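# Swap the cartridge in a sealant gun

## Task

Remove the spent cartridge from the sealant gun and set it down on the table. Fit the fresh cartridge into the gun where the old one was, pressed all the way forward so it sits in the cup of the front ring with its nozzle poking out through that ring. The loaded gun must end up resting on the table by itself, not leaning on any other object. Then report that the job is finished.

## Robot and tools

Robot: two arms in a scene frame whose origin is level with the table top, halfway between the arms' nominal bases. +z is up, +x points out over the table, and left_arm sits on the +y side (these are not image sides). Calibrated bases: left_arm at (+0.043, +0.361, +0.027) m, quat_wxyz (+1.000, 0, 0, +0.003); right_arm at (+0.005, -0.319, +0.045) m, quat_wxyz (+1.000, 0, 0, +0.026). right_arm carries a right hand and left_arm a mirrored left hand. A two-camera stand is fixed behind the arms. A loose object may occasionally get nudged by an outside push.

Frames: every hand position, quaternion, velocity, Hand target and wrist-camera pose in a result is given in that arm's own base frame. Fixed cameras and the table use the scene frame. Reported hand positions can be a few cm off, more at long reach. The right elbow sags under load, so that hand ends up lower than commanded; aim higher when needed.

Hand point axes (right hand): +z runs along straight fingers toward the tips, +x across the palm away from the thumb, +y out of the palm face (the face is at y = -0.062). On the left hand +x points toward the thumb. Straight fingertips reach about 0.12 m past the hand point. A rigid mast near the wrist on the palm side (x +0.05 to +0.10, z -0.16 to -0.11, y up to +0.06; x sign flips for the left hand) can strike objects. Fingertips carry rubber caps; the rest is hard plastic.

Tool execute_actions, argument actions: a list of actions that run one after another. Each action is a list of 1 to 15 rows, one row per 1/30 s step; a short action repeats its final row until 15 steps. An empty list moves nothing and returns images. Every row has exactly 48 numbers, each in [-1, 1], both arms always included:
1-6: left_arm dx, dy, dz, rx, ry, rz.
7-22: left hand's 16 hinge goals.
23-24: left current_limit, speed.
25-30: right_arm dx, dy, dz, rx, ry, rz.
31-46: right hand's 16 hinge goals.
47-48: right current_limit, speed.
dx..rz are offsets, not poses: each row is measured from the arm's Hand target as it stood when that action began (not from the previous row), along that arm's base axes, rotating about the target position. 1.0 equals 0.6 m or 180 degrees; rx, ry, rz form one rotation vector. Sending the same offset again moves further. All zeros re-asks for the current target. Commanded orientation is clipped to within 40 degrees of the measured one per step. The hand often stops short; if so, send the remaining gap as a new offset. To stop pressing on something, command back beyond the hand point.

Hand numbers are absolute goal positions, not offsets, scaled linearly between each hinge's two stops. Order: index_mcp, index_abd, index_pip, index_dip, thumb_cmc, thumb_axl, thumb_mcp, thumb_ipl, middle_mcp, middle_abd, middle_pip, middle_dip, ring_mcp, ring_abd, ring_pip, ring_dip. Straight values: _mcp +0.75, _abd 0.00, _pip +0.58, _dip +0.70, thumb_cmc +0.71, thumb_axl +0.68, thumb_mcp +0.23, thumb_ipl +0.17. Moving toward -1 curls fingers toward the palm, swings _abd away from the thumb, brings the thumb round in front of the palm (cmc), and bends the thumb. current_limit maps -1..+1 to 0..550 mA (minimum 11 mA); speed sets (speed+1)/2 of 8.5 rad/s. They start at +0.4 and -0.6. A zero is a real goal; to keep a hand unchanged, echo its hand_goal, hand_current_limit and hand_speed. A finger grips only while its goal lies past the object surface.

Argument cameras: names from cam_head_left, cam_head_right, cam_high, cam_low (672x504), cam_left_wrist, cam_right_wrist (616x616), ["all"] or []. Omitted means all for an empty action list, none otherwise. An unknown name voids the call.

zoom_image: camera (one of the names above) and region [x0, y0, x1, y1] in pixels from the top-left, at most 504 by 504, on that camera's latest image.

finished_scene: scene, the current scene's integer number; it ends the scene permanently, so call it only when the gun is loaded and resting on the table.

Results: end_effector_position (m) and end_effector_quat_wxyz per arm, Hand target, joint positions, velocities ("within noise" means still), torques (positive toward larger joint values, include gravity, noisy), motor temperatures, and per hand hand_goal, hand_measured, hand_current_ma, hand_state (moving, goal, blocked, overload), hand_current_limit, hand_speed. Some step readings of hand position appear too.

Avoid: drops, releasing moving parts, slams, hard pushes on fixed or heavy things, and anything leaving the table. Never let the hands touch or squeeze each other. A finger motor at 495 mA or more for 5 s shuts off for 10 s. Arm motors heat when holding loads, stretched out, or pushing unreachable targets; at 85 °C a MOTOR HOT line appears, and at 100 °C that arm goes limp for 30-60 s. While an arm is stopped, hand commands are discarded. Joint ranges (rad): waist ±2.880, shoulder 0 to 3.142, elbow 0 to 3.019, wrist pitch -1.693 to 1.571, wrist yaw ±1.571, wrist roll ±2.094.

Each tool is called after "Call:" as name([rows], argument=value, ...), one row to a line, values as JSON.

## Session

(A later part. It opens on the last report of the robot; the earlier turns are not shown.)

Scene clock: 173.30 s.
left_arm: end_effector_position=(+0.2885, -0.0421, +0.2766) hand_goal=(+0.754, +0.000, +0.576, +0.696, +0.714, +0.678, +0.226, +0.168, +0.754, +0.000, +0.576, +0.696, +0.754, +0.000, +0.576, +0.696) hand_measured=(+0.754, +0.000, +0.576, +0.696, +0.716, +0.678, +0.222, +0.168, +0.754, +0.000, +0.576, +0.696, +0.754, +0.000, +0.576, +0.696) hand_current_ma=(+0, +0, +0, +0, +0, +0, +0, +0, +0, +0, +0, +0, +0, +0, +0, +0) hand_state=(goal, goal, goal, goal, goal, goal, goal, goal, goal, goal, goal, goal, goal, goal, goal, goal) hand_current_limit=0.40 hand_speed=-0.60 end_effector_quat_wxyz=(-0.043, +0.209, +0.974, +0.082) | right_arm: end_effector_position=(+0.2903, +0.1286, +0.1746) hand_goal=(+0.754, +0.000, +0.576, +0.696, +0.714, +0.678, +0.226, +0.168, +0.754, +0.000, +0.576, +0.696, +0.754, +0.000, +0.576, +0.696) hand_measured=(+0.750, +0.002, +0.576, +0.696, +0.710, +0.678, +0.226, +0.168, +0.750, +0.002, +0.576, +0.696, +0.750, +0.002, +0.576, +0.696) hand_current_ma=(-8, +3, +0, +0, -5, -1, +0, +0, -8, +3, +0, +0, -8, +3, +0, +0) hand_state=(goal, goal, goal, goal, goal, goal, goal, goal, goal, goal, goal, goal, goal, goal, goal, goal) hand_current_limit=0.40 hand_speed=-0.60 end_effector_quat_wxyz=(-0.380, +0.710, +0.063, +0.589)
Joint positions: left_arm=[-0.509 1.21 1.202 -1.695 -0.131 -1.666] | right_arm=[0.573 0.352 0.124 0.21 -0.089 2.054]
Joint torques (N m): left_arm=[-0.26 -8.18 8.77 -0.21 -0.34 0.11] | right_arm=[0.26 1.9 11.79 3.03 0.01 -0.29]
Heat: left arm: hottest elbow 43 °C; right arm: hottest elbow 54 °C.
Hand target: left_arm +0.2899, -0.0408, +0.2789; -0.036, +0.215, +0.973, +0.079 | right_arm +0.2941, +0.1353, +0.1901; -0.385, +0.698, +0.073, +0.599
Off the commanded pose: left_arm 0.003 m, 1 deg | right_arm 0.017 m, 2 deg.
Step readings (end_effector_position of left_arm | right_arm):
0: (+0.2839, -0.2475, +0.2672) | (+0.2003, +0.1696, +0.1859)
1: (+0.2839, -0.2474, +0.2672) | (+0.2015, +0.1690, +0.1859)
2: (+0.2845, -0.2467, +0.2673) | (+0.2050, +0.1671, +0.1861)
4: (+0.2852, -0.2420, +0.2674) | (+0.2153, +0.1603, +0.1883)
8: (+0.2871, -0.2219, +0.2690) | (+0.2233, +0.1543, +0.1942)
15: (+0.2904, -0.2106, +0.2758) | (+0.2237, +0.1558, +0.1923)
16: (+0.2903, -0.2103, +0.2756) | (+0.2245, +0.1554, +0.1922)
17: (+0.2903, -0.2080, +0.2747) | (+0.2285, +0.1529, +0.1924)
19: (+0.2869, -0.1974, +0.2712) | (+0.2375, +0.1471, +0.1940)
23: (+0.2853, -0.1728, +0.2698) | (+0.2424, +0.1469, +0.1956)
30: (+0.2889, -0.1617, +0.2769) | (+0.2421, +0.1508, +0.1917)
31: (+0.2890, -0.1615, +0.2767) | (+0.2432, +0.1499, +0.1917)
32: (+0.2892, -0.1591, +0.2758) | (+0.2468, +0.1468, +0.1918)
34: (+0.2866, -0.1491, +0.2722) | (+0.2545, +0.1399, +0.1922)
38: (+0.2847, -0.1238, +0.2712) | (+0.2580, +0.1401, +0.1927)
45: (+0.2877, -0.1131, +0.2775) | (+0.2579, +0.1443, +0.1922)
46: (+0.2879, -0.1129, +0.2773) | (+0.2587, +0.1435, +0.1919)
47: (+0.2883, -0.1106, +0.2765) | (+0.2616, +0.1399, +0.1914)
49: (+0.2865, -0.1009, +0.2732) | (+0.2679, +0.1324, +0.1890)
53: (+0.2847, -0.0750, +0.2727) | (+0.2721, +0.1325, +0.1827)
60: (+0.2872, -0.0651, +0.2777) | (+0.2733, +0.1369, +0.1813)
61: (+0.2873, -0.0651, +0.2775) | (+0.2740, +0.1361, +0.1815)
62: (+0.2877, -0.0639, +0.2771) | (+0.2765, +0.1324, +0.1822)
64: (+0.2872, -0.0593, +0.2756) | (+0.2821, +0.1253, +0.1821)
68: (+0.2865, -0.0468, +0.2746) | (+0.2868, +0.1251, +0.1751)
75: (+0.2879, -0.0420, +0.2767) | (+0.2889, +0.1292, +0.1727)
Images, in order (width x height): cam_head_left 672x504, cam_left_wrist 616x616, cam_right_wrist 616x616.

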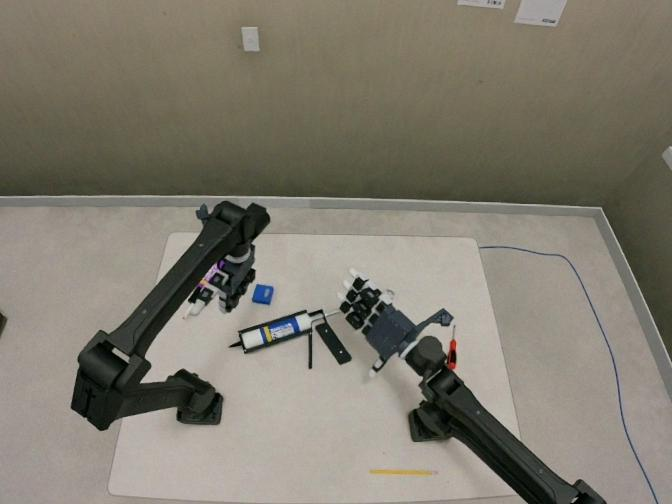

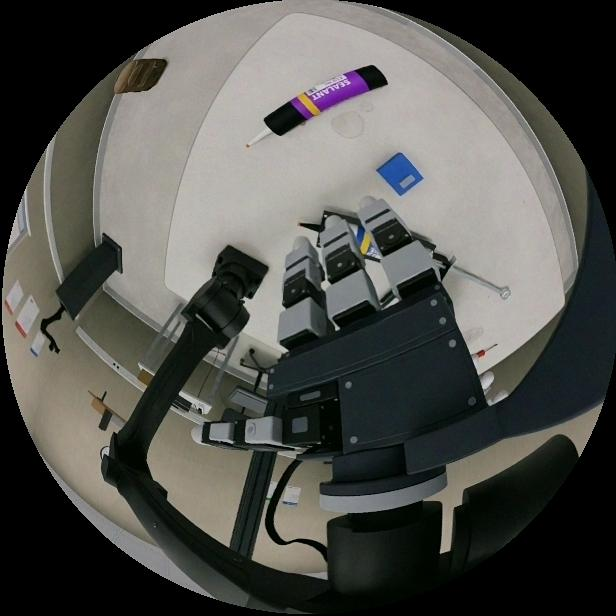

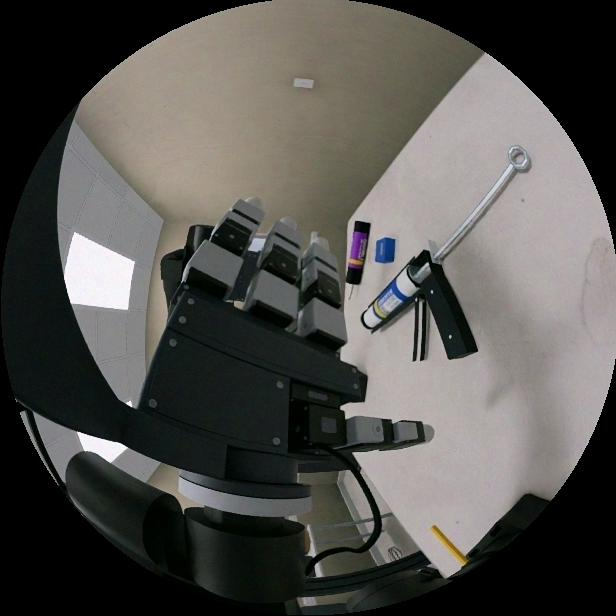

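Call:
execute_actions([
  [[0.0,0,0,0,0,0,0.754,0,0.576,0.696,0.714,0.678,0.226,0.168,0.754,0,0.576,0.696,0.754,0,0.576,0.696,0.4,-0.6,-0.02,0.08,0,0,0,0,0.754,0,0.576,0.696,0.714,0.678,0.226,0.168,0.754,0,0.576,0.696,0.754,0,0.576,0.696,0.4,-0.6]],
  [[0.0,0,0,0,0,0,0.754,0,0.576,0.696,0.714,0.678,0.226,0.168,0.754,0,0.576,0.696,0.754,0,0.576,0.696,0.4,-0.6,-0.02,0.08,0,0,0,0,0.754,0,0.576,0.696,0.714,0.678,0.226,0.168,0.754,0,0.576,0.696,0.754,0,0.576,0.696,0.4,-0.6]],
  [[0.0,0,0,0,0,0,0.754,0,0.576,0.696,0.714,0.678,0.226,0.168,0.754,0,0.576,0.696,0.754,0,0.576,0.696,0.4,-0.6,-0.02,0.08,0,0,0,0,0.754,0,0.576,0.696,0.714,0.678,0.226,0.168,0.754,0,0.576,0.696,0.754,0,0.576,0.696,0.4,-0.6]],
], cameras=["cam_head_left","cam_right_wrist"])

Call:
zoom_image(camera="cam_right_wrist", region=[380, 220, 540, 380])

Scene clock: 196.37 s.
left_arm: end_effector_position=(+0.2886, -0.0421, +0.2766) hand_goal=(+0.754, +0.000, +0.576, +0.696, +0.714, +0.678, +0.226, +0.168, +0.754, +0.000, +0.576, +0.696, +0.754, +0.000, +0.576, +0.696) hand_measured=(+0.754, +0.000, +0.576, +0.696, +0.716, +0.678, +0.222, +0.168, +0.754, +0.000, +0.576, +0.696, +0.754, +0.000, +0.576, +0.696) hand_current_ma=(+0, +0, +0, +0, +0, +0, +0, +0, +0, +0, +0, +0, +0, +0, +0, +0) hand_state=(goal, goal, goal, goal, goal, goal, goal, goal, goal, goal, goal, goal, goal, goal, goal, goal) hand_current_limit=0.40 hand_speed=-0.60 end_effector_quat_wxyz=(-0.043, +0.209, +0.973, +0.082) | right_arm: end_effector_position=(+0.2513, +0.2643, +0.1675) hand_goal=(+0.754, +0.000, +0.576, +0.696, +0.714, +0.678, +0.226, +0.168, +0.754, +0.000, +0.576, +0.696, +0.754, +0.000, +0.576, +0.696) hand_measured=(+0.748, +0.002, +0.576, +0.696, +0.710, +0.678, +0.226, +0.168, +0.748, +0.002, +0.576, +0.696, +0.748, +0.002, +0.576, +0.696) hand_current_ma=(-11, +3, +0, +0, -8, -1, +0, +0, -10, +3, +0, +0, -11, +3, +0, +0) hand_state=(goal, goal, goal, goal, goal, goal, goal, goal, goal, goal, goal, goal, goal, goal, goal, goal) hand_current_limit=0.40 hand_speed=-0.60 end_effector_quat_wxyz=(-0.373, +0.714, +0.080, +0.588)
Joint positions: left_arm=[-0.509 1.21 1.202 -1.695 -0.131 -1.665] | right_arm=[1.224 0.939 0.25 0.652 0.548 2.044]
Joint torques (N m): left_arm=[-0.15 -8.18 8.75 -0.16 -0.34 0.1] | right_arm=[-0.56 -2.67 11.75 2.96 0.05 -0.22]
Heat: left arm: hottest elbow 42 °C; right arm: hottest elbow 52 °C.
Hand target: left_arm +0.2899, -0.0408, +0.2789; -0.036, +0.215, +0.973, +0.079 | right_arm +0.2581, +0.2794, +0.1901; -0.386, +0.698, +0.073, +0.599
Off the commanded pose: left_arm 0.003 m, 1 deg | right_arm 0.028 m, 3 deg.
Step readings (end_effector_position of left_arm | right_arm):
0: (+0.2886, -0.0421, +0.2766) | (+0.2903, +0.1286, +0.1746)
1: (+0.2886, -0.0421, +0.2766) | (+0.2906, +0.1276, +0.1746)
2: (+0.2886, -0.0421, +0.2766) | (+0.2908, +0.1266, +0.1750)
4: (+0.2886, -0.0421, +0.2766) | (+0.2878, +0.1327, +0.1741)
8: (+0.2886, -0.0421, +0.2766) | (+0.2733, +0.1636, +0.1669)
15: (+0.2886, -0.0421, +0.2766) | (+0.2731, +0.1703, +0.1588)
16: (+0.2886, -0.0421, +0.2766) | (+0.2735, +0.1698, +0.1587)
17: (+0.2886, -0.0421, +0.2766) | (+0.2735, +0.1693, +0.1587)
19: (+0.2886, -0.0421, +0.2766) | (+0.2706, +0.1749, +0.1593)
23: (+0.2886, -0.0421, +0.2766) | (+0.2582, +0.2048, +0.1584)
30: (+0.2886, -0.0421, +0.2766) | (+0.2603, +0.2148, +0.1598)
31: (+0.2886, -0.0421, +0.2766) | (+0.2608, +0.2148, +0.1601)
32: (+0.2886, -0.0421, +0.2766) | (+0.2606, +0.2149, +0.1605)
34: (+0.2886, -0.0421, +0.2766) | (+0.2591, +0.2206, +0.1620)
38: (+0.2886, -0.0421, +0.2766) | (+0.2500, +0.2508, +0.1640)
45: (+0.2886, -0.0421, +0.2766) | (+0.2507, +0.2636, +0.1666)
Images, in order (width x height): cam_head_left 672x504, cam_right_wrist 616x616.

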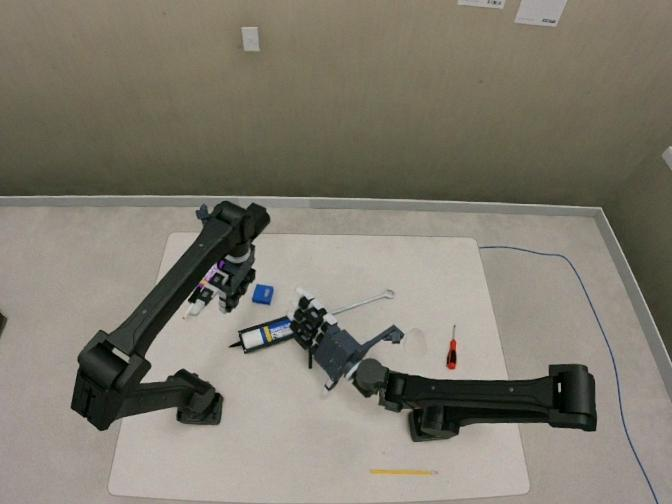

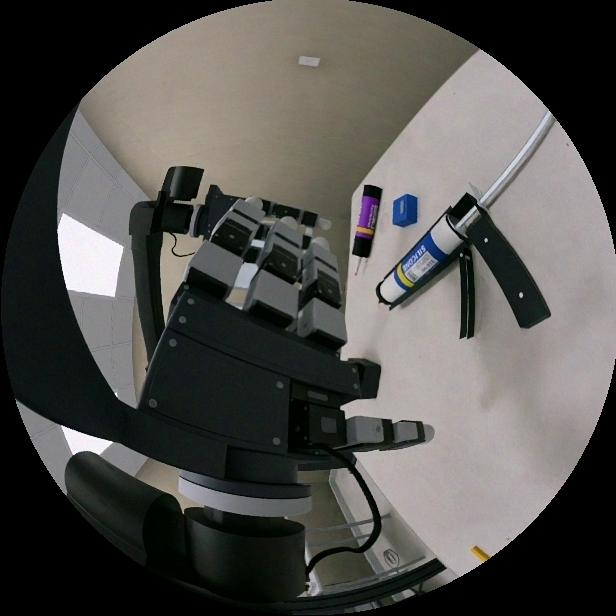

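Scaled by 3.150 from the camera's 616x616 image, which has a finer 880x880 frame.

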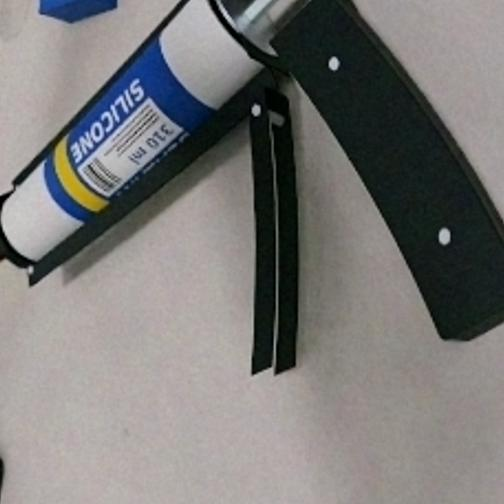

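Call:
zoom_image(camera="cam_right_wrist", region=[360, 180, 500, 320])

Call:
zoom_image(camera="cam_right_wrist", region=[420, 170, 500, 250])

Scaled by 3.600 from the camera's 616x616 image, which has a finer 880x880 frame.

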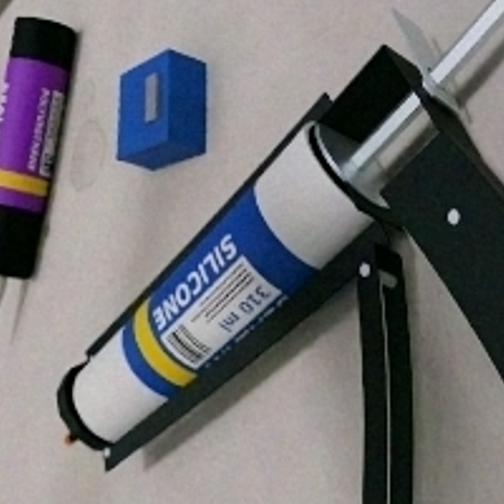

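Scaled by 6.300 from the camera's 616x616 image, which has a finer 880x880 frame.

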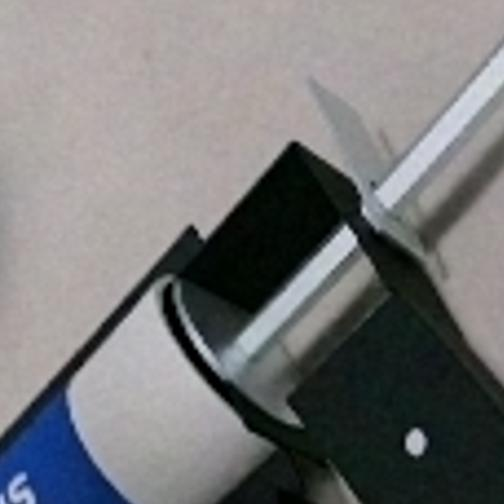

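Call:
execute_actions(actions=[])

Call:
zoom_image(camera="cam_low", region=[230, 225, 310, 265])

Call:
zoom_image(camera="cam_high", region=[280, 150, 370, 260])

Scene clock: 279.90 s.
left_arm: end_effector_position=(+0.2886, -0.0421, +0.2766) hand_goal=(+0.754, +0.000, +0.576, +0.696, +0.714, +0.678, +0.226, +0.168, +0.754, +0.000, +0.576, +0.696, +0.754, +0.000, +0.576, +0.696) hand_measured=(+0.754, +0.000, +0.576, +0.696, +0.716, +0.678, +0.222, +0.168, +0.754, +0.000, +0.576, +0.696, +0.754, +0.000, +0.576, +0.696) hand_current_ma=(+0, +0, +0, +0, +0, +0, +0, +0, +0, +0, +0, +0, +0, +0, +0, +0) hand_state=(goal, goal, goal, goal, goal, goal, goal, goal, goal, goal, goal, goal, goal, goal, goal, goal) hand_current_limit=0.40 hand_speed=-0.60 end_effector_quat_wxyz=(-0.043, +0.209, +0.973, +0.082) | right_arm: end_effector_position=(+0.2514, +0.2643, +0.1675) hand_goal=(+0.754, +0.000, +0.576, +0.696, +0.714, +0.678, +0.226, +0.168, +0.754, +0.000, +0.576, +0.696, +0.754, +0.000, +0.576, +0.696) hand_measured=(+0.748, +0.002, +0.576, +0.696, +0.710, +0.678, +0.226, +0.168, +0.748, +0.002, +0.576, +0.696, +0.748, +0.002, +0.576, +0.696) hand_current_ma=(-11, +3, +0, +0, -8, -1, +0, +0, -10, +3, +0, +0, -11, +3, +0, +0) hand_state=(goal, goal, goal, goal, goal, goal, goal, goal, goal, goal, goal, goal, goal, goal, goal, goal) hand_current_limit=0.40 hand_speed=-0.60 end_effector_quat_wxyz=(-0.373, +0.714, +0.080, +0.588)
Joint positions: left_arm=[-0.509 1.21 1.202 -1.695 -0.131 -1.665] | right_arm=[1.224 0.939 0.25 0.652 0.548 2.044]
Joint velocities: within noise
Joint torques (N m): left_arm=[-0.26 -8.12 8.77 -0.17 -0.34 0.09] | right_arm=[-0.56 -2.67 11.73 2.74 0.05 -0.25]
Motor temperatures (°C): left_arm=[32 36 40 29 32 30] | right_arm=[34 31 49 31 29 31]
Heat: left arm: hottest elbow 40 °C; right arm: hottest elbow 49 °C.
Hand target: left_arm +0.2899, -0.0408, +0.2789; -0.036, +0.215, +0.973, +0.079 | right_arm +0.2581, +0.2794, +0.1901; -0.386, +0.698, +0.073, +0.599
Off the commanded pose: left_arm 0.003 m, 1 deg | right_arm 0.028 m, 3 deg.

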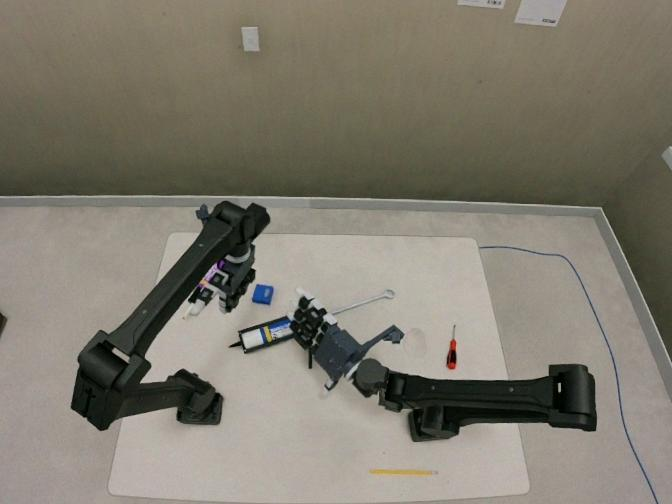

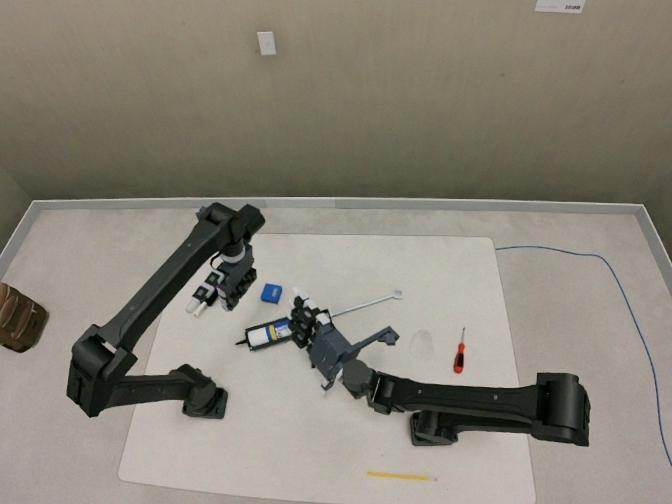

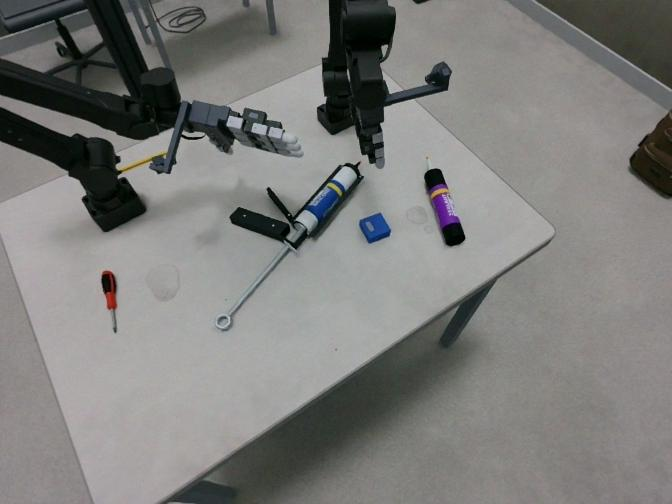

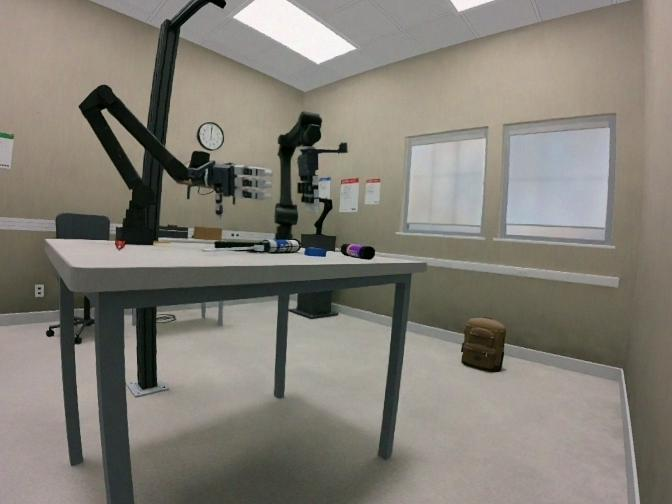

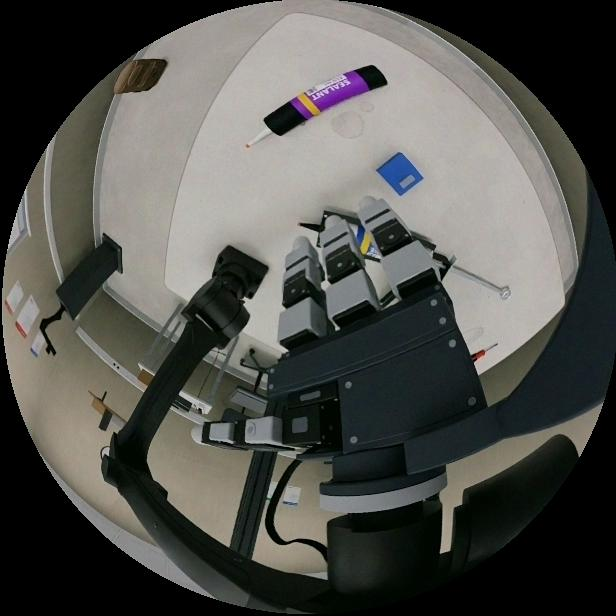

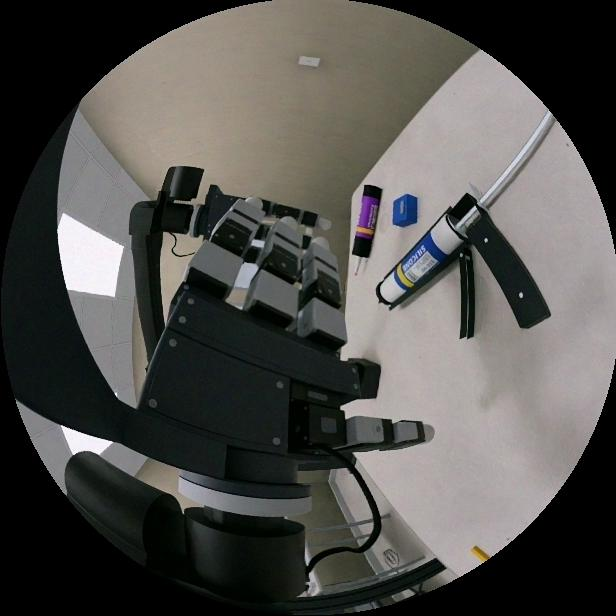

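Scaled by 6.300 from the camera's 672x504 image, which has a finer 960x720 frame.

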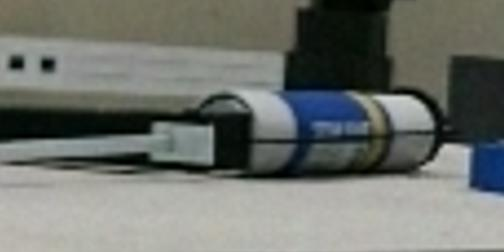

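Scaled by 4.582 from the camera's 672x504 image, which has a finer 960x720 frame.

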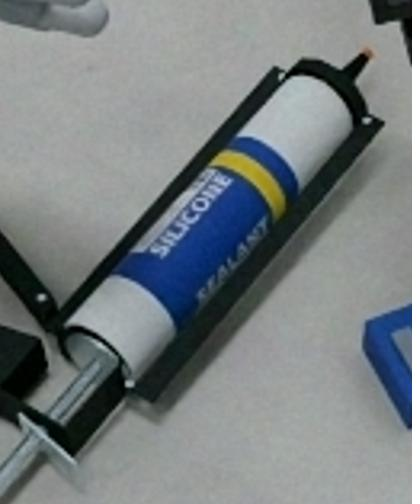

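Call:
execute_actions([
  [[-0.02,0.05,0.01,0,0,0,0.754,0,0.576,0.696,0.714,0.678,0.226,0.168,0.754,0,0.576,0.696,0.754,0,0.576,0.696,0.4,-0.6,0.03,0.05,0.01,0.0623,0.0696,-0.0458,0.548,0,-0.007,-0.029,-0.571,0.678,0.05,0.168,0.548,0,-0.007,-0.029,0.548,0,-0.007,-0.029,0.4,-0.6]],
  [[-0.02,0.05,0.01,0,0,0,0.754,0,0.576,0.696,0.714,0.678,0.226,0.168,0.754,0,0.576,0.696,0.754,0,0.576,0.696,0.4,-0.6,0.03,0.05,0.01,0.0623,0.0696,-0.0458,0.548,0,-0.007,-0.029,-0.571,0.678,0.05,0.168,0.548,0,-0.007,-0.029,0.548,0,-0.007,-0.029,0.4,-0.6]],
  [[-0.02,0.05,0.01,0,0,0,0.754,0,0.576,0.696,0.714,0.678,0.226,0.168,0.754,0,0.576,0.696,0.754,0,0.576,0.696,0.4,-0.6,0.03,0.05,0,0.0623,0.0696,-0.0458,0.548,0,-0.007,-0.029,-0.571,0.678,0.05,0.168,0.548,0,-0.007,-0.029,0.548,0,-0.007,-0.029,0.4,-0.6]],
  [[0,0,0,0,0,0,0.754,0,0.576,0.696,0.714,0.678,0.226,0.168,0.754,0,0.576,0.696,0.754,0,0.576,0.696,0.4,-0.6,0.03,0.05,0,0.0623,0.0696,-0.0458,0.548,0,-0.007,-0.029,-0.571,0.678,0.05,0.168,0.548,0,-0.007,-0.029,0.548,0,-0.007,-0.029,0.4,-0.6]],
], cameras=["cam_head_left","cam_right_wrist","cam_high","cam_left_wrist"])

Scene clock: 370.77 s.
left_arm: end_effector_position=(+0.2548, +0.0473, +0.2953) hand_goal=(+0.754, +0.000, +0.576, +0.696, +0.714, +0.678, +0.226, +0.168, +0.754, +0.000, +0.576, +0.696, +0.754, +0.000, +0.576, +0.696) hand_measured=(+0.754, +0.000, +0.576, +0.696, +0.716, +0.678, +0.222, +0.168, +0.756, +0.000, +0.576, +0.696, +0.756, +0.000, +0.576, +0.696) hand_current_ma=(+0, +0, +0, +0, +0, +0, +0, +0, +0, +0, +0, +0, +0, +0, +0, +0) hand_state=(goal, goal, goal, goal, goal, goal, goal, goal, goal, goal, goal, goal, goal, goal, goal, goal) hand_current_limit=0.40 hand_speed=-0.60 end_effector_quat_wxyz=(-0.002, +0.208, +0.974, +0.085) | right_arm: end_effector_position=(+0.3202, +0.3909, +0.1992) hand_goal=(+0.548, +0.000, -0.006, -0.028, -0.570, +0.678, +0.050, +0.168, +0.548, +0.000, -0.006, -0.028, +0.548, +0.000, -0.006, -0.028) hand_measured=(+0.542, +0.002, -0.006, -0.026, -0.562, +0.678, +0.054, +0.168, +0.542, +0.002, -0.006, -0.026, +0.542, +0.002, -0.006, -0.026) hand_current_ma=(-13, +3, +1, +5, +17, -1, +8, +0, -12, +3, +1, +4, -14, +3, +1, +5) hand_state=(goal, goal, goal, goal, goal, goal, goal, goal, goal, goal, goal, goal, goal, goal, goal, goal) hand_current_limit=0.40 hand_speed=-0.60 end_effector_quat_wxyz=(-0.364, +0.496, -0.462, +0.639)
Joint positions: left_arm=[-0.276 0.978 1.091 -1.699 -0.169 -1.428] | right_arm=[1.249 1.705 0.903 1.553 1.45 2.091]
Joint torques (N m): left_arm=[-0.15 -3.84 9.01 -0.35 -0.43 0.11] | right_arm=[-1.85 -12.45 8.94 0.94 -0.68 0.01]
Heat: left arm: hottest elbow 40 °C; right arm: hottest elbow 50 °C.
Hand target: left_arm +0.2539, +0.0493, +0.2968; -0.036, +0.215, +0.973, +0.079 | right_arm +0.3300, +0.3993, +0.2019; -0.426, +0.666, -0.501, +0.352
Off the commanded pose: left_arm 0.003 m, 4 deg | right_arm 0.013 m, 43 deg; orientation clipped.
joint sent to its limit (left arm) — joint 4 (wrist pitch), lower limit. The joint targets are off in orientation, not in position.
joint sent to its limit (right arm) — joint 4 (wrist pitch), upper limit; joint 6 (wrist roll), upper limit. The joint targets are off in orientation, not in position.
Step readings (end_effector_position of left_arm | right_arm):
0: (+0.2886, -0.0421, +0.2766) | (+0.2514, +0.2643, +0.1675)
1: (+0.2885, -0.0419, +0.2764) | (+0.2517, +0.2640, +0.1677)
2: (+0.2883, -0.0402, +0.2763) | (+0.2531, +0.2632, +0.1687)
4: (+0.2853, -0.0341, +0.2753) | (+0.2584, +0.2651, +0.1718)
8: (+0.2793, -0.0191, +0.2783) | (+0.2685, +0.2808, +0.1759)
15: (+0.2783, -0.0134, +0.2835) | (+0.2741, +0.2888, +0.1792)
16: (+0.2783, -0.0131, +0.2834) | (+0.2746, +0.2882, +0.1797)
17: (+0.2780, -0.0112, +0.2832) | (+0.2755, +0.2875, +0.1805)
19: (+0.2752, -0.0048, +0.2817) | (+0.2797, +0.2909, +0.1829)
23: (+0.2676, +0.0116, +0.2843) | (+0.2883, +0.3111, +0.1854)
30: (+0.2660, +0.0168, +0.2893) | (+0.2926, +0.3193, +0.1885)
31: (+0.2660, +0.0171, +0.2892) | (+0.2929, +0.3189, +0.1893)
32: (+0.2659, +0.0190, +0.2892) | (+0.2938, +0.3179, +0.1905)
34: (+0.2631, +0.0258, +0.2882) | (+0.2974, +0.3222, +0.1924)
38: (+0.2550, +0.0424, +0.2910) | (+0.3071, +0.3435, +0.1919)
45: (+0.2538, +0.0471, +0.2953) | (+0.3106, +0.3502, +0.1912)
46: (+0.2540, +0.0471, +0.2953) | (+0.3108, +0.3502, +0.1925)
47: (+0.2541, +0.0472, +0.2953) | (+0.3109, +0.3500, +0.1935)
49: (+0.2543, +0.0472, +0.2953) | (+0.3131, +0.3566, +0.1961)
53: (+0.2546, +0.0473, +0.2953) | (+0.3200, +0.3804, +0.1981)
60: (+0.2547, +0.0473, +0.2953) | (+0.3198, +0.3883, +0.1946)
Images, in order (width x height): cam_head_left 672x504, cam_high 672x504, cam_left_wrist 616x616, cam_right_wrist 616x616.

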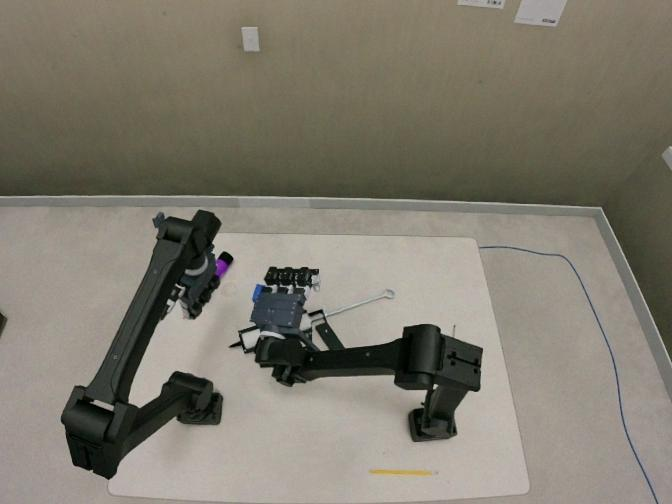

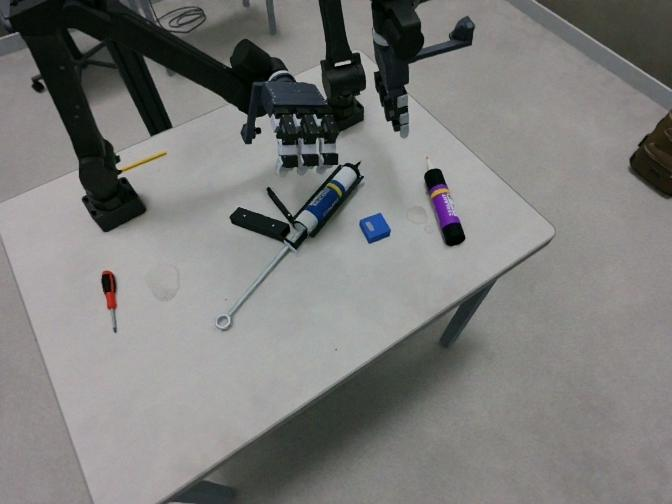

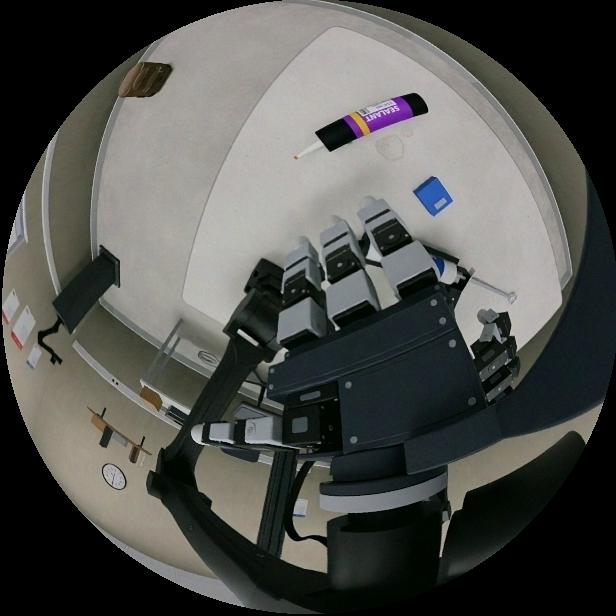

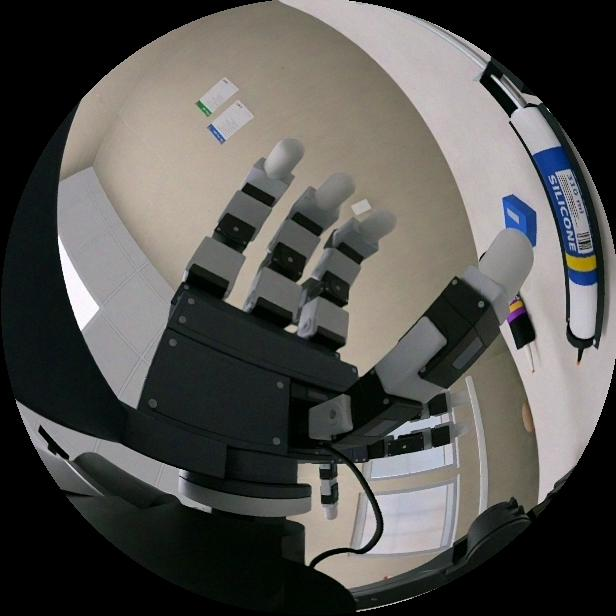

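Call:
execute_actions([
  [[0,0,0,0,0,0,0.754,0,0.576,0.696,0.714,0.678,0.226,0.168,0.754,0,0.576,0.696,0.754,0,0.576,0.696,0.4,-0.6,-0.046,-0.033,0.02,-0.05,-0.0706,0.0679,0.548,0,-0.007,-0.029,-0.571,0.678,0.05,0.168,0.548,0,-0.007,-0.029,0.548,0,-0.007,-0.029,0.4,-0.6]],
  [[0,0,0,0,0,0,0.754,0,0.576,0.696,0.714,0.678,0.226,0.168,0.754,0,0.576,0.696,0.754,0,0.576,0.696,0.4,-0.6,-0.046,-0.033,0.02,-0.05,-0.0706,0.0679,0.548,0,-0.007,-0.029,-0.571,0.678,0.05,0.168,0.548,0,-0.007,-0.029,0.548,0,-0.007,-0.029,0.4,-0.6]],
  [[0,0,0,0,0,0,0.754,0,0.576,0.696,0.714,0.678,0.226,0.168,0.754,0,0.576,0.696,0.754,0,0.576,0.696,0.4,-0.6,-0.046,-0.033,0.02,-0.05,-0.0706,0.0679,0.548,0,-0.007,-0.029,-0.571,0.678,0.05,0.168,0.548,0,-0.007,-0.029,0.548,0,-0.007,-0.029,0.4,-0.6]],
  [[0,0,0,0,0,0,0.754,0,0.576,0.696,0.714,0.678,0.226,0.168,0.754,0,0.576,0.696,0.754,0,0.576,0.696,0.4,-0.6,-0.046,-0.033,0.02,-0.05,-0.0706,0.0679,0.548,0,-0.007,-0.029,-0.571,0.678,0.05,0.168,0.548,0,-0.007,-0.029,0.548,0,-0.007,-0.029,0.4,-0.6]],
], cameras=["cam_head_left"])

Scene clock: 461.17 s.
left_arm: end_effector_position=(+0.2548, +0.0473, +0.2953) hand_goal=(+0.754, +0.000, +0.576, +0.696, +0.714, +0.678, +0.226, +0.168, +0.754, +0.000, +0.576, +0.696, +0.754, +0.000, +0.576, +0.696) hand_measured=(+0.754, +0.000, +0.576, +0.696, +0.716, +0.678, +0.222, +0.168, +0.756, +0.000, +0.576, +0.696, +0.756, +0.000, +0.576, +0.696) hand_current_ma=(+0, +0, +0, +0, +0, +0, +0, +0, +0, +0, +0, +0, +0, +0, +0, +0) hand_state=(goal, goal, goal, goal, goal, goal, goal, goal, goal, goal, goal, goal, goal, goal, goal, goal) hand_current_limit=0.40 hand_speed=-0.60 end_effector_quat_wxyz=(-0.002, +0.208, +0.974, +0.085) | right_arm: end_effector_position=(+0.2135, +0.3164, +0.2340) hand_goal=(+0.548, +0.000, -0.006, -0.028, -0.570, +0.678, +0.050, +0.168, +0.548, +0.000, -0.006, -0.028, +0.548, +0.000, -0.006, -0.028) hand_measured=(+0.540, +0.002, -0.006, -0.026, -0.562, +0.678, +0.052, +0.168, +0.540, +0.002, -0.006, -0.026, +0.540, +0.002, -0.006, -0.026) hand_current_ma=(-17, +3, +1, +5, +15, -1, +5, +0, -17, +3, +1, +3, -19, +3, +0, +5) hand_state=(goal, goal, goal, goal, goal, goal, goal, goal, goal, goal, goal, goal, goal, goal, goal, goal) hand_current_limit=0.40 hand_speed=-0.60 end_effector_quat_wxyz=(-0.473, +0.693, +0.164, +0.519)
Joint positions: left_arm=[-0.276 0.978 1.091 -1.699 -0.169 -1.428] | right_arm=[1.277 0.742 0.373 0.354 0.305 2.081]
Joint torques (N m): left_arm=[-0.15 -3.78 9.02 -0.31 -0.43 0.1] | right_arm=[-2.08 -2.55 12.56 1.25 -0.11 -0.15]
Heat: left arm: hottest elbow 40 °C; right arm: hottest elbow 49 °C.
Hand target: left_arm +0.2539, +0.0493, +0.2968; -0.036, +0.215, +0.973, +0.079 | right_arm +0.2196, +0.3201, +0.2500; -0.479, +0.690, +0.152, +0.521
Off the commanded pose: left_arm 0.003 m, 4 deg | right_arm 0.018 m, 2 deg.
joint sent to its limit (left arm) — joint 4 (wrist pitch), lower limit. The joint targets are off in orientation, not in position.
Step readings (end_effector_position of left_arm | right_arm):
0: (+0.2548, +0.0473, +0.2953) | (+0.3202, +0.3909, +0.1992)
1: (+0.2548, +0.0473, +0.2953) | (+0.3207, +0.3916, +0.2000)
2: (+0.2548, +0.0473, +0.2953) | (+0.3225, +0.3933, +0.2021)
4: (+0.2548, +0.0473, +0.2953) | (+0.3234, +0.3933, +0.2064)
8: (+0.2548, +0.0473, +0.2953) | (+0.3133, +0.3788, +0.2080)
15: (+0.2548, +0.0473, +0.2953) | (+0.3079, +0.3772, +0.2174)
16: (+0.2548, +0.0473, +0.2953) | (+0.3080, +0.3774, +0.2174)
17: (+0.2548, +0.0473, +0.2953) | (+0.3078, +0.3790, +0.2181)
19: (+0.2548, +0.0473, +0.2953) | (+0.3014, +0.3761, +0.2162)
23: (+0.2548, +0.0473, +0.2953) | (+0.2842, +0.3603, +0.2166)
30: (+0.2548, +0.0473, +0.2953) | (+0.2786, +0.3585, +0.2326)
31: (+0.2548, +0.0473, +0.2953) | (+0.2781, +0.3593, +0.2323)
32: (+0.2548, +0.0473, +0.2953) | (+0.2762, +0.3627, +0.2316)
34: (+0.2548, +0.0473, +0.2953) | (+0.2687, +0.3610, +0.2275)
38: (+0.2548, +0.0473, +0.2953) | (+0.2540, +0.3426, +0.2286)
45: (+0.2548, +0.0473, +0.2953) | (+0.2460, +0.3374, +0.2408)
46: (+0.2548, +0.0473, +0.2953) | (+0.2449, +0.3388, +0.2394)
47: (+0.2548, +0.0473, +0.2953) | (+0.2417, +0.3426, +0.2374)
49: (+0.2548, +0.0473, +0.2953) | (+0.2324, +0.3443, +0.2347)
53: (+0.2548, +0.0473, +0.2953) | (+0.2165, +0.3322, +0.2425)
60: (+0.2548, +0.0473, +0.2953) | (+0.2135, +0.3182, +0.2433)
Images, in order (width x height): cam_head_left 672x504.

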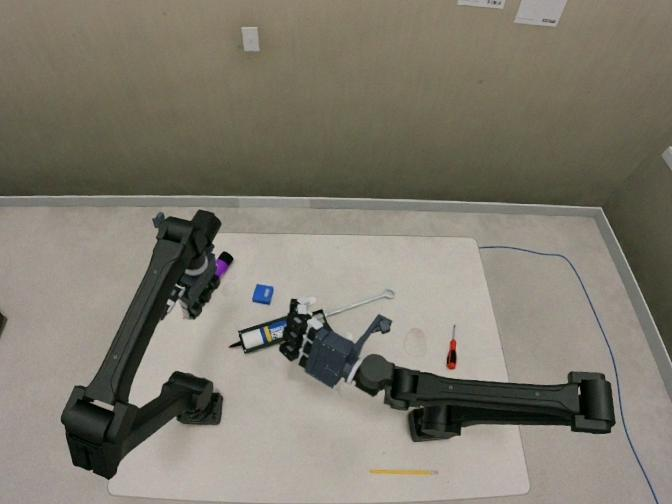

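Call:
execute_actions([
  [[0,0,0,0,0,0,0.754,0,0.576,0.696,0.714,0.678,0.226,0.168,0.754,0,0.576,0.696,0.754,0,0.576,0.696,0.4,-0.6,0,0,0,-0.0957,-0.1365,0,0.548,0,-0.007,-0.029,-0.571,0.678,0.05,0.168,0.548,0,-0.007,-0.029,0.548,0,-0.007,-0.029,0.4,-0.6]],
  [[0,0,0,0,0,0,0.754,0,0.576,0.696,0.714,0.678,0.226,0.168,0.754,0,0.576,0.696,0.754,0,0.576,0.696,0.4,-0.6,0,0,0,-0.0957,-0.1365,0,0.548,0,-0.007,-0.029,-0.571,0.678,0.05,0.168,0.548,0,-0.007,-0.029,0.548,0,-0.007,-0.029,0.4,-0.6]],
  [[0,0,0,0,0,0,0.754,0,0.576,0.696,0.714,0.678,0.226,0.168,0.754,0,0.576,0.696,0.754,0,0.576,0.696,0.4,-0.6,0,0,0,-0.0957,-0.1365,0,0.548,0,-0.007,-0.029,-0.571,0.678,0.05,0.168,0.548,0,-0.007,-0.029,0.548,0,-0.007,-0.029,0.4,-0.6]],
  [[0,0,0,0,0,0,0.754,0,0.576,0.696,0.714,0.678,0.226,0.168,0.754,0,0.576,0.696,0.754,0,0.576,0.696,0.4,-0.6,0,0,0,-0.0957,-0.1365,0,0.548,0,-0.007,-0.029,-0.571,0.678,0.05,0.168,0.548,0,-0.007,-0.029,0.548,0,-0.007,-0.029,0.4,-0.6]],
  [[0,0,0,0,0,0,0.754,0,0.576,0.696,0.714,0.678,0.226,0.168,0.754,0,0.576,0.696,0.754,0,0.576,0.696,0.4,-0.6,0,0,0,-0.0957,-0.1365,0,0.548,0,-0.007,-0.029,-0.571,0.678,0.05,0.168,0.548,0,-0.007,-0.029,0.548,0,-0.007,-0.029,0.4,-0.6]],
  [[0,0,0,0,0,0,0.754,0,0.576,0.696,0.714,0.678,0.226,0.168,0.754,0,0.576,0.696,0.754,0,0.576,0.696,0.4,-0.6,0,0,0,-0.0957,-0.1365,0,0.548,0,-0.007,-0.029,-0.571,0.678,0.05,0.168,0.548,0,-0.007,-0.029,0.548,0,-0.007,-0.029,0.4,-0.6]],
  [[0,0,0,0,0,0,0.754,0,0.576,0.696,0.714,0.678,0.226,0.168,0.754,0,0.576,0.696,0.754,0,0.576,0.696,0.4,-0.6,0,0,0,-0.0957,-0.1365,0,0.548,0,-0.007,-0.029,-0.571,0.678,0.05,0.168,0.548,0,-0.007,-0.029,0.548,0,-0.007,-0.029,0.4,-0.6]],
  [[0,0,0,0,0,0,0.754,0,0.576,0.696,0.714,0.678,0.226,0.168,0.754,0,0.576,0.696,0.754,0,0.576,0.696,0.4,-0.6,0,0,0,-0.0957,-0.1365,0,0.548,0,-0.007,-0.029,-0.571,0.678,0.05,0.168,0.548,0,-0.007,-0.029,0.548,0,-0.007,-0.029,0.4,-0.6]],
], cameras=["cam_head_left","cam_right_wrist"])

Scene clock: 486.93 s.
left_arm: end_effector_position=(+0.2548, +0.0473, +0.2953) hand_goal=(+0.754, +0.000, +0.576, +0.696, +0.714, +0.678, +0.226, +0.168, +0.754, +0.000, +0.576, +0.696, +0.754, +0.000, +0.576, +0.696) hand_measured=(+0.754, +0.000, +0.576, +0.696, +0.716, +0.678, +0.222, +0.168, +0.756, +0.000, +0.576, +0.696, +0.756, +0.000, +0.576, +0.696) hand_current_ma=(+0, +0, +0, +0, +0, +0, +0, +0, +0, +0, +0, +0, +0, +0, +0, +0) hand_state=(goal, goal, goal, goal, goal, goal, goal, goal, goal, goal, goal, goal, goal, goal, goal, goal) hand_current_limit=0.40 hand_speed=-0.60 end_effector_quat_wxyz=(-0.002, +0.208, +0.974, +0.085) | right_arm: end_effector_position=(+0.2137, +0.3105, +0.2259) hand_goal=(+0.548, +0.000, -0.006, -0.028, -0.570, +0.678, +0.050, +0.168, +0.548, +0.000, -0.006, -0.028, +0.548, +0.000, -0.006, -0.028) hand_measured=(+0.546, +0.000, -0.006, -0.026, -0.578, +0.678, +0.050, +0.168, +0.546, +0.000, -0.006, -0.026, +0.546, +0.000, -0.006, -0.026) hand_current_ma=(-2, -1, +1, +5, -15, -1, +1, +0, -2, -1, +1, +3, -2, -1, +0, +4) hand_state=(goal, goal, goal, goal, goal, goal, goal, goal, goal, goal, goal, goal, goal, goal, goal, goal) hand_current_limit=0.40 hand_speed=-0.60 end_effector_quat_wxyz=(+0.680, -0.470, +0.538, +0.164)
Joint positions: left_arm=[-0.276 0.978 1.091 -1.699 -0.169 -1.428] | right_arm=[0.579 0.862 0.276 0.563 -0.376 -2.061]
Joint torques (N m): left_arm=[-0.26 -3.84 8.98 -0.36 -0.45 0.1] | right_arm=[0.38 -3.9 12.7 1.33 0 0]
Heat: left arm: hottest elbow 40 °C; right arm: hottest elbow 49 °C.
Hand target: left_arm +0.2539, +0.0493, +0.2968; -0.036, +0.215, +0.973, +0.079 | right_arm +0.2196, +0.3201, +0.2499; +0.690, -0.477, +0.522, +0.153
Off the commanded pose: left_arm 0.003 m, 4 deg | right_arm 0.027 m, 3 deg.
joint sent to its limit (left arm) — joint 4 (wrist pitch), lower limit. The joint targets are off in orientation, not in position.
Step readings (end_effector_position of left_arm | right_arm):
0: (+0.2548, +0.0473, +0.2953) | (+0.2135, +0.3163, +0.2339)
1: (+0.2548, +0.0473, +0.2953) | (+0.2138, +0.3161, +0.2341)
2: (+0.2548, +0.0473, +0.2953) | (+0.2158, +0.3143, +0.2352)
4: (+0.2548, +0.0473, +0.2953) | (+0.2190, +0.3111, +0.2375)
8: (+0.2548, +0.0473, +0.2953) | (+0.2181, +0.3162, +0.2401)
15: (+0.2548, +0.0473, +0.2953) | (+0.2199, +0.3181, +0.2459)
16: (+0.2548, +0.0473, +0.2953) | (+0.2204, +0.3175, +0.2466)
17: (+0.2548, +0.0473, +0.2953) | (+0.2209, +0.3168, +0.2481)
19: (+0.2548, +0.0473, +0.2953) | (+0.2214, +0.3165, +0.2501)
23: (+0.2548, +0.0473, +0.2953) | (+0.2204, +0.3184, +0.2434)
30: (+0.2548, +0.0473, +0.2953) | (+0.2191, +0.3179, +0.2403)
31: (+0.2548, +0.0473, +0.2953) | (+0.2187, +0.3184, +0.2421)
32: (+0.2548, +0.0473, +0.2953) | (+0.2179, +0.3194, +0.2449)
34: (+0.2548, +0.0473, +0.2953) | (+0.2163, +0.3217, +0.2481)
38: (+0.2548, +0.0473, +0.2953) | (+0.2140, +0.3238, +0.2422)
45: (+0.2548, +0.0473, +0.2953) | (+0.2169, +0.3208, +0.2419)
46: (+0.2548, +0.0473, +0.2953) | (+0.2167, +0.3213, +0.2435)
47: (+0.2548, +0.0473, +0.2953) | (+0.2161, +0.3226, +0.2458)
49: (+0.2548, +0.0473, +0.2953) | (+0.2161, +0.3241, +0.2477)
53: (+0.2548, +0.0473, +0.2953) | (+0.2198, +0.3204, +0.2427)
60: (+0.2548, +0.0473, +0.2953) | (+0.2194, +0.3204, +0.2452)
61: (+0.2548, +0.0473, +0.2953) | (+0.2185, +0.3213, +0.2464)
62: (+0.2548, +0.0473, +0.2953) | (+0.2172, +0.3231, +0.2474)
64: (+0.2548, +0.0473, +0.2953) | (+0.2173, +0.3242, +0.2480)
68: (+0.2548, +0.0473, +0.2953) | (+0.2234, +0.3185, +0.2465)
75: (+0.2548, +0.0473, +0.2953) | (+0.2198, +0.3190, +0.2483)
76: (+0.2548, +0.0473, +0.2953) | (+0.2182, +0.3199, +0.2482)
77: (+0.2548, +0.0473, +0.2953) | (+0.2158, +0.3211, +0.2474)
79: (+0.2548, +0.0473, +0.2953) | (+0.2153, +0.3205, +0.2450)
83: (+0.2548, +0.0473, +0.2953) | (+0.2215, +0.3134, +0.2397)
90: (+0.2548, +0.0473, +0.2953) | (+0.2123, +0.3131, +0.2395)
91: (+0.2548, +0.0473, +0.2953) | (+0.2107, +0.3139, +0.2393)
92: (+0.2548, +0.0473, +0.2953) | (+0.2081, +0.3147, +0.2387)
94: (+0.2548, +0.0473, +0.2953) | (+0.2075, +0.3141, +0.2380)
98: (+0.2548, +0.0473, +0.2953) | (+0.2145, +0.3107, +0.2413)
105: (+0.2548, +0.0473, +0.2953) | (+0.2106, +0.3140, +0.2426)
106: (+0.2548, +0.0473, +0.2953) | (+0.2096, +0.3143, +0.2414)
107: (+0.2548, +0.0473, +0.2953) | (+0.2083, +0.3143, +0.2394)
109: (+0.2548, +0.0473, +0.2953) | (+0.2065, +0.3140, +0.2364)
113: (+0.2548, +0.0473, +0.2953) | (+0.2091, +0.3133, +0.2388)
120: (+0.2548, +0.0473, +0.2953) | (+0.2120, +0.3127, +0.2405)
Images, in order (width x height): cam_head_left 672x504, cam_right_wrist 616x616.

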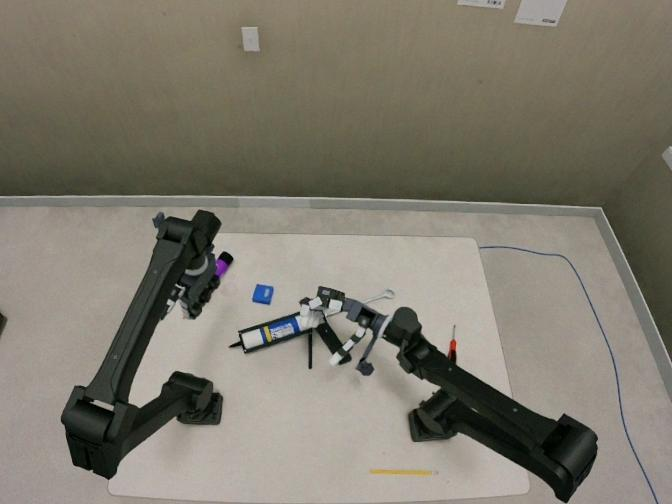

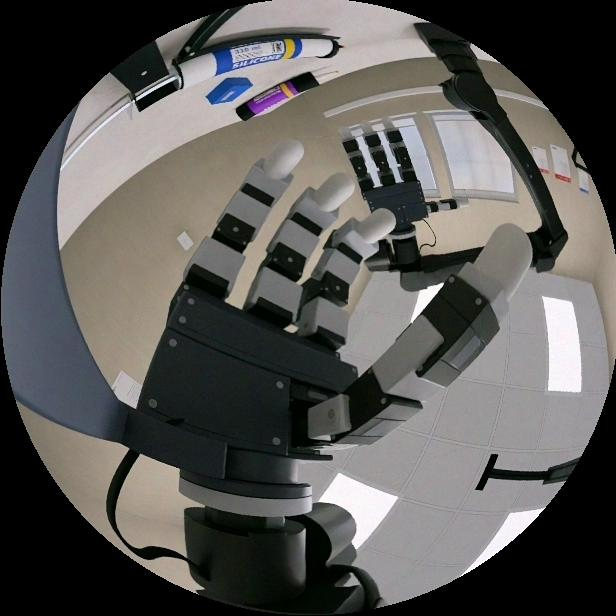

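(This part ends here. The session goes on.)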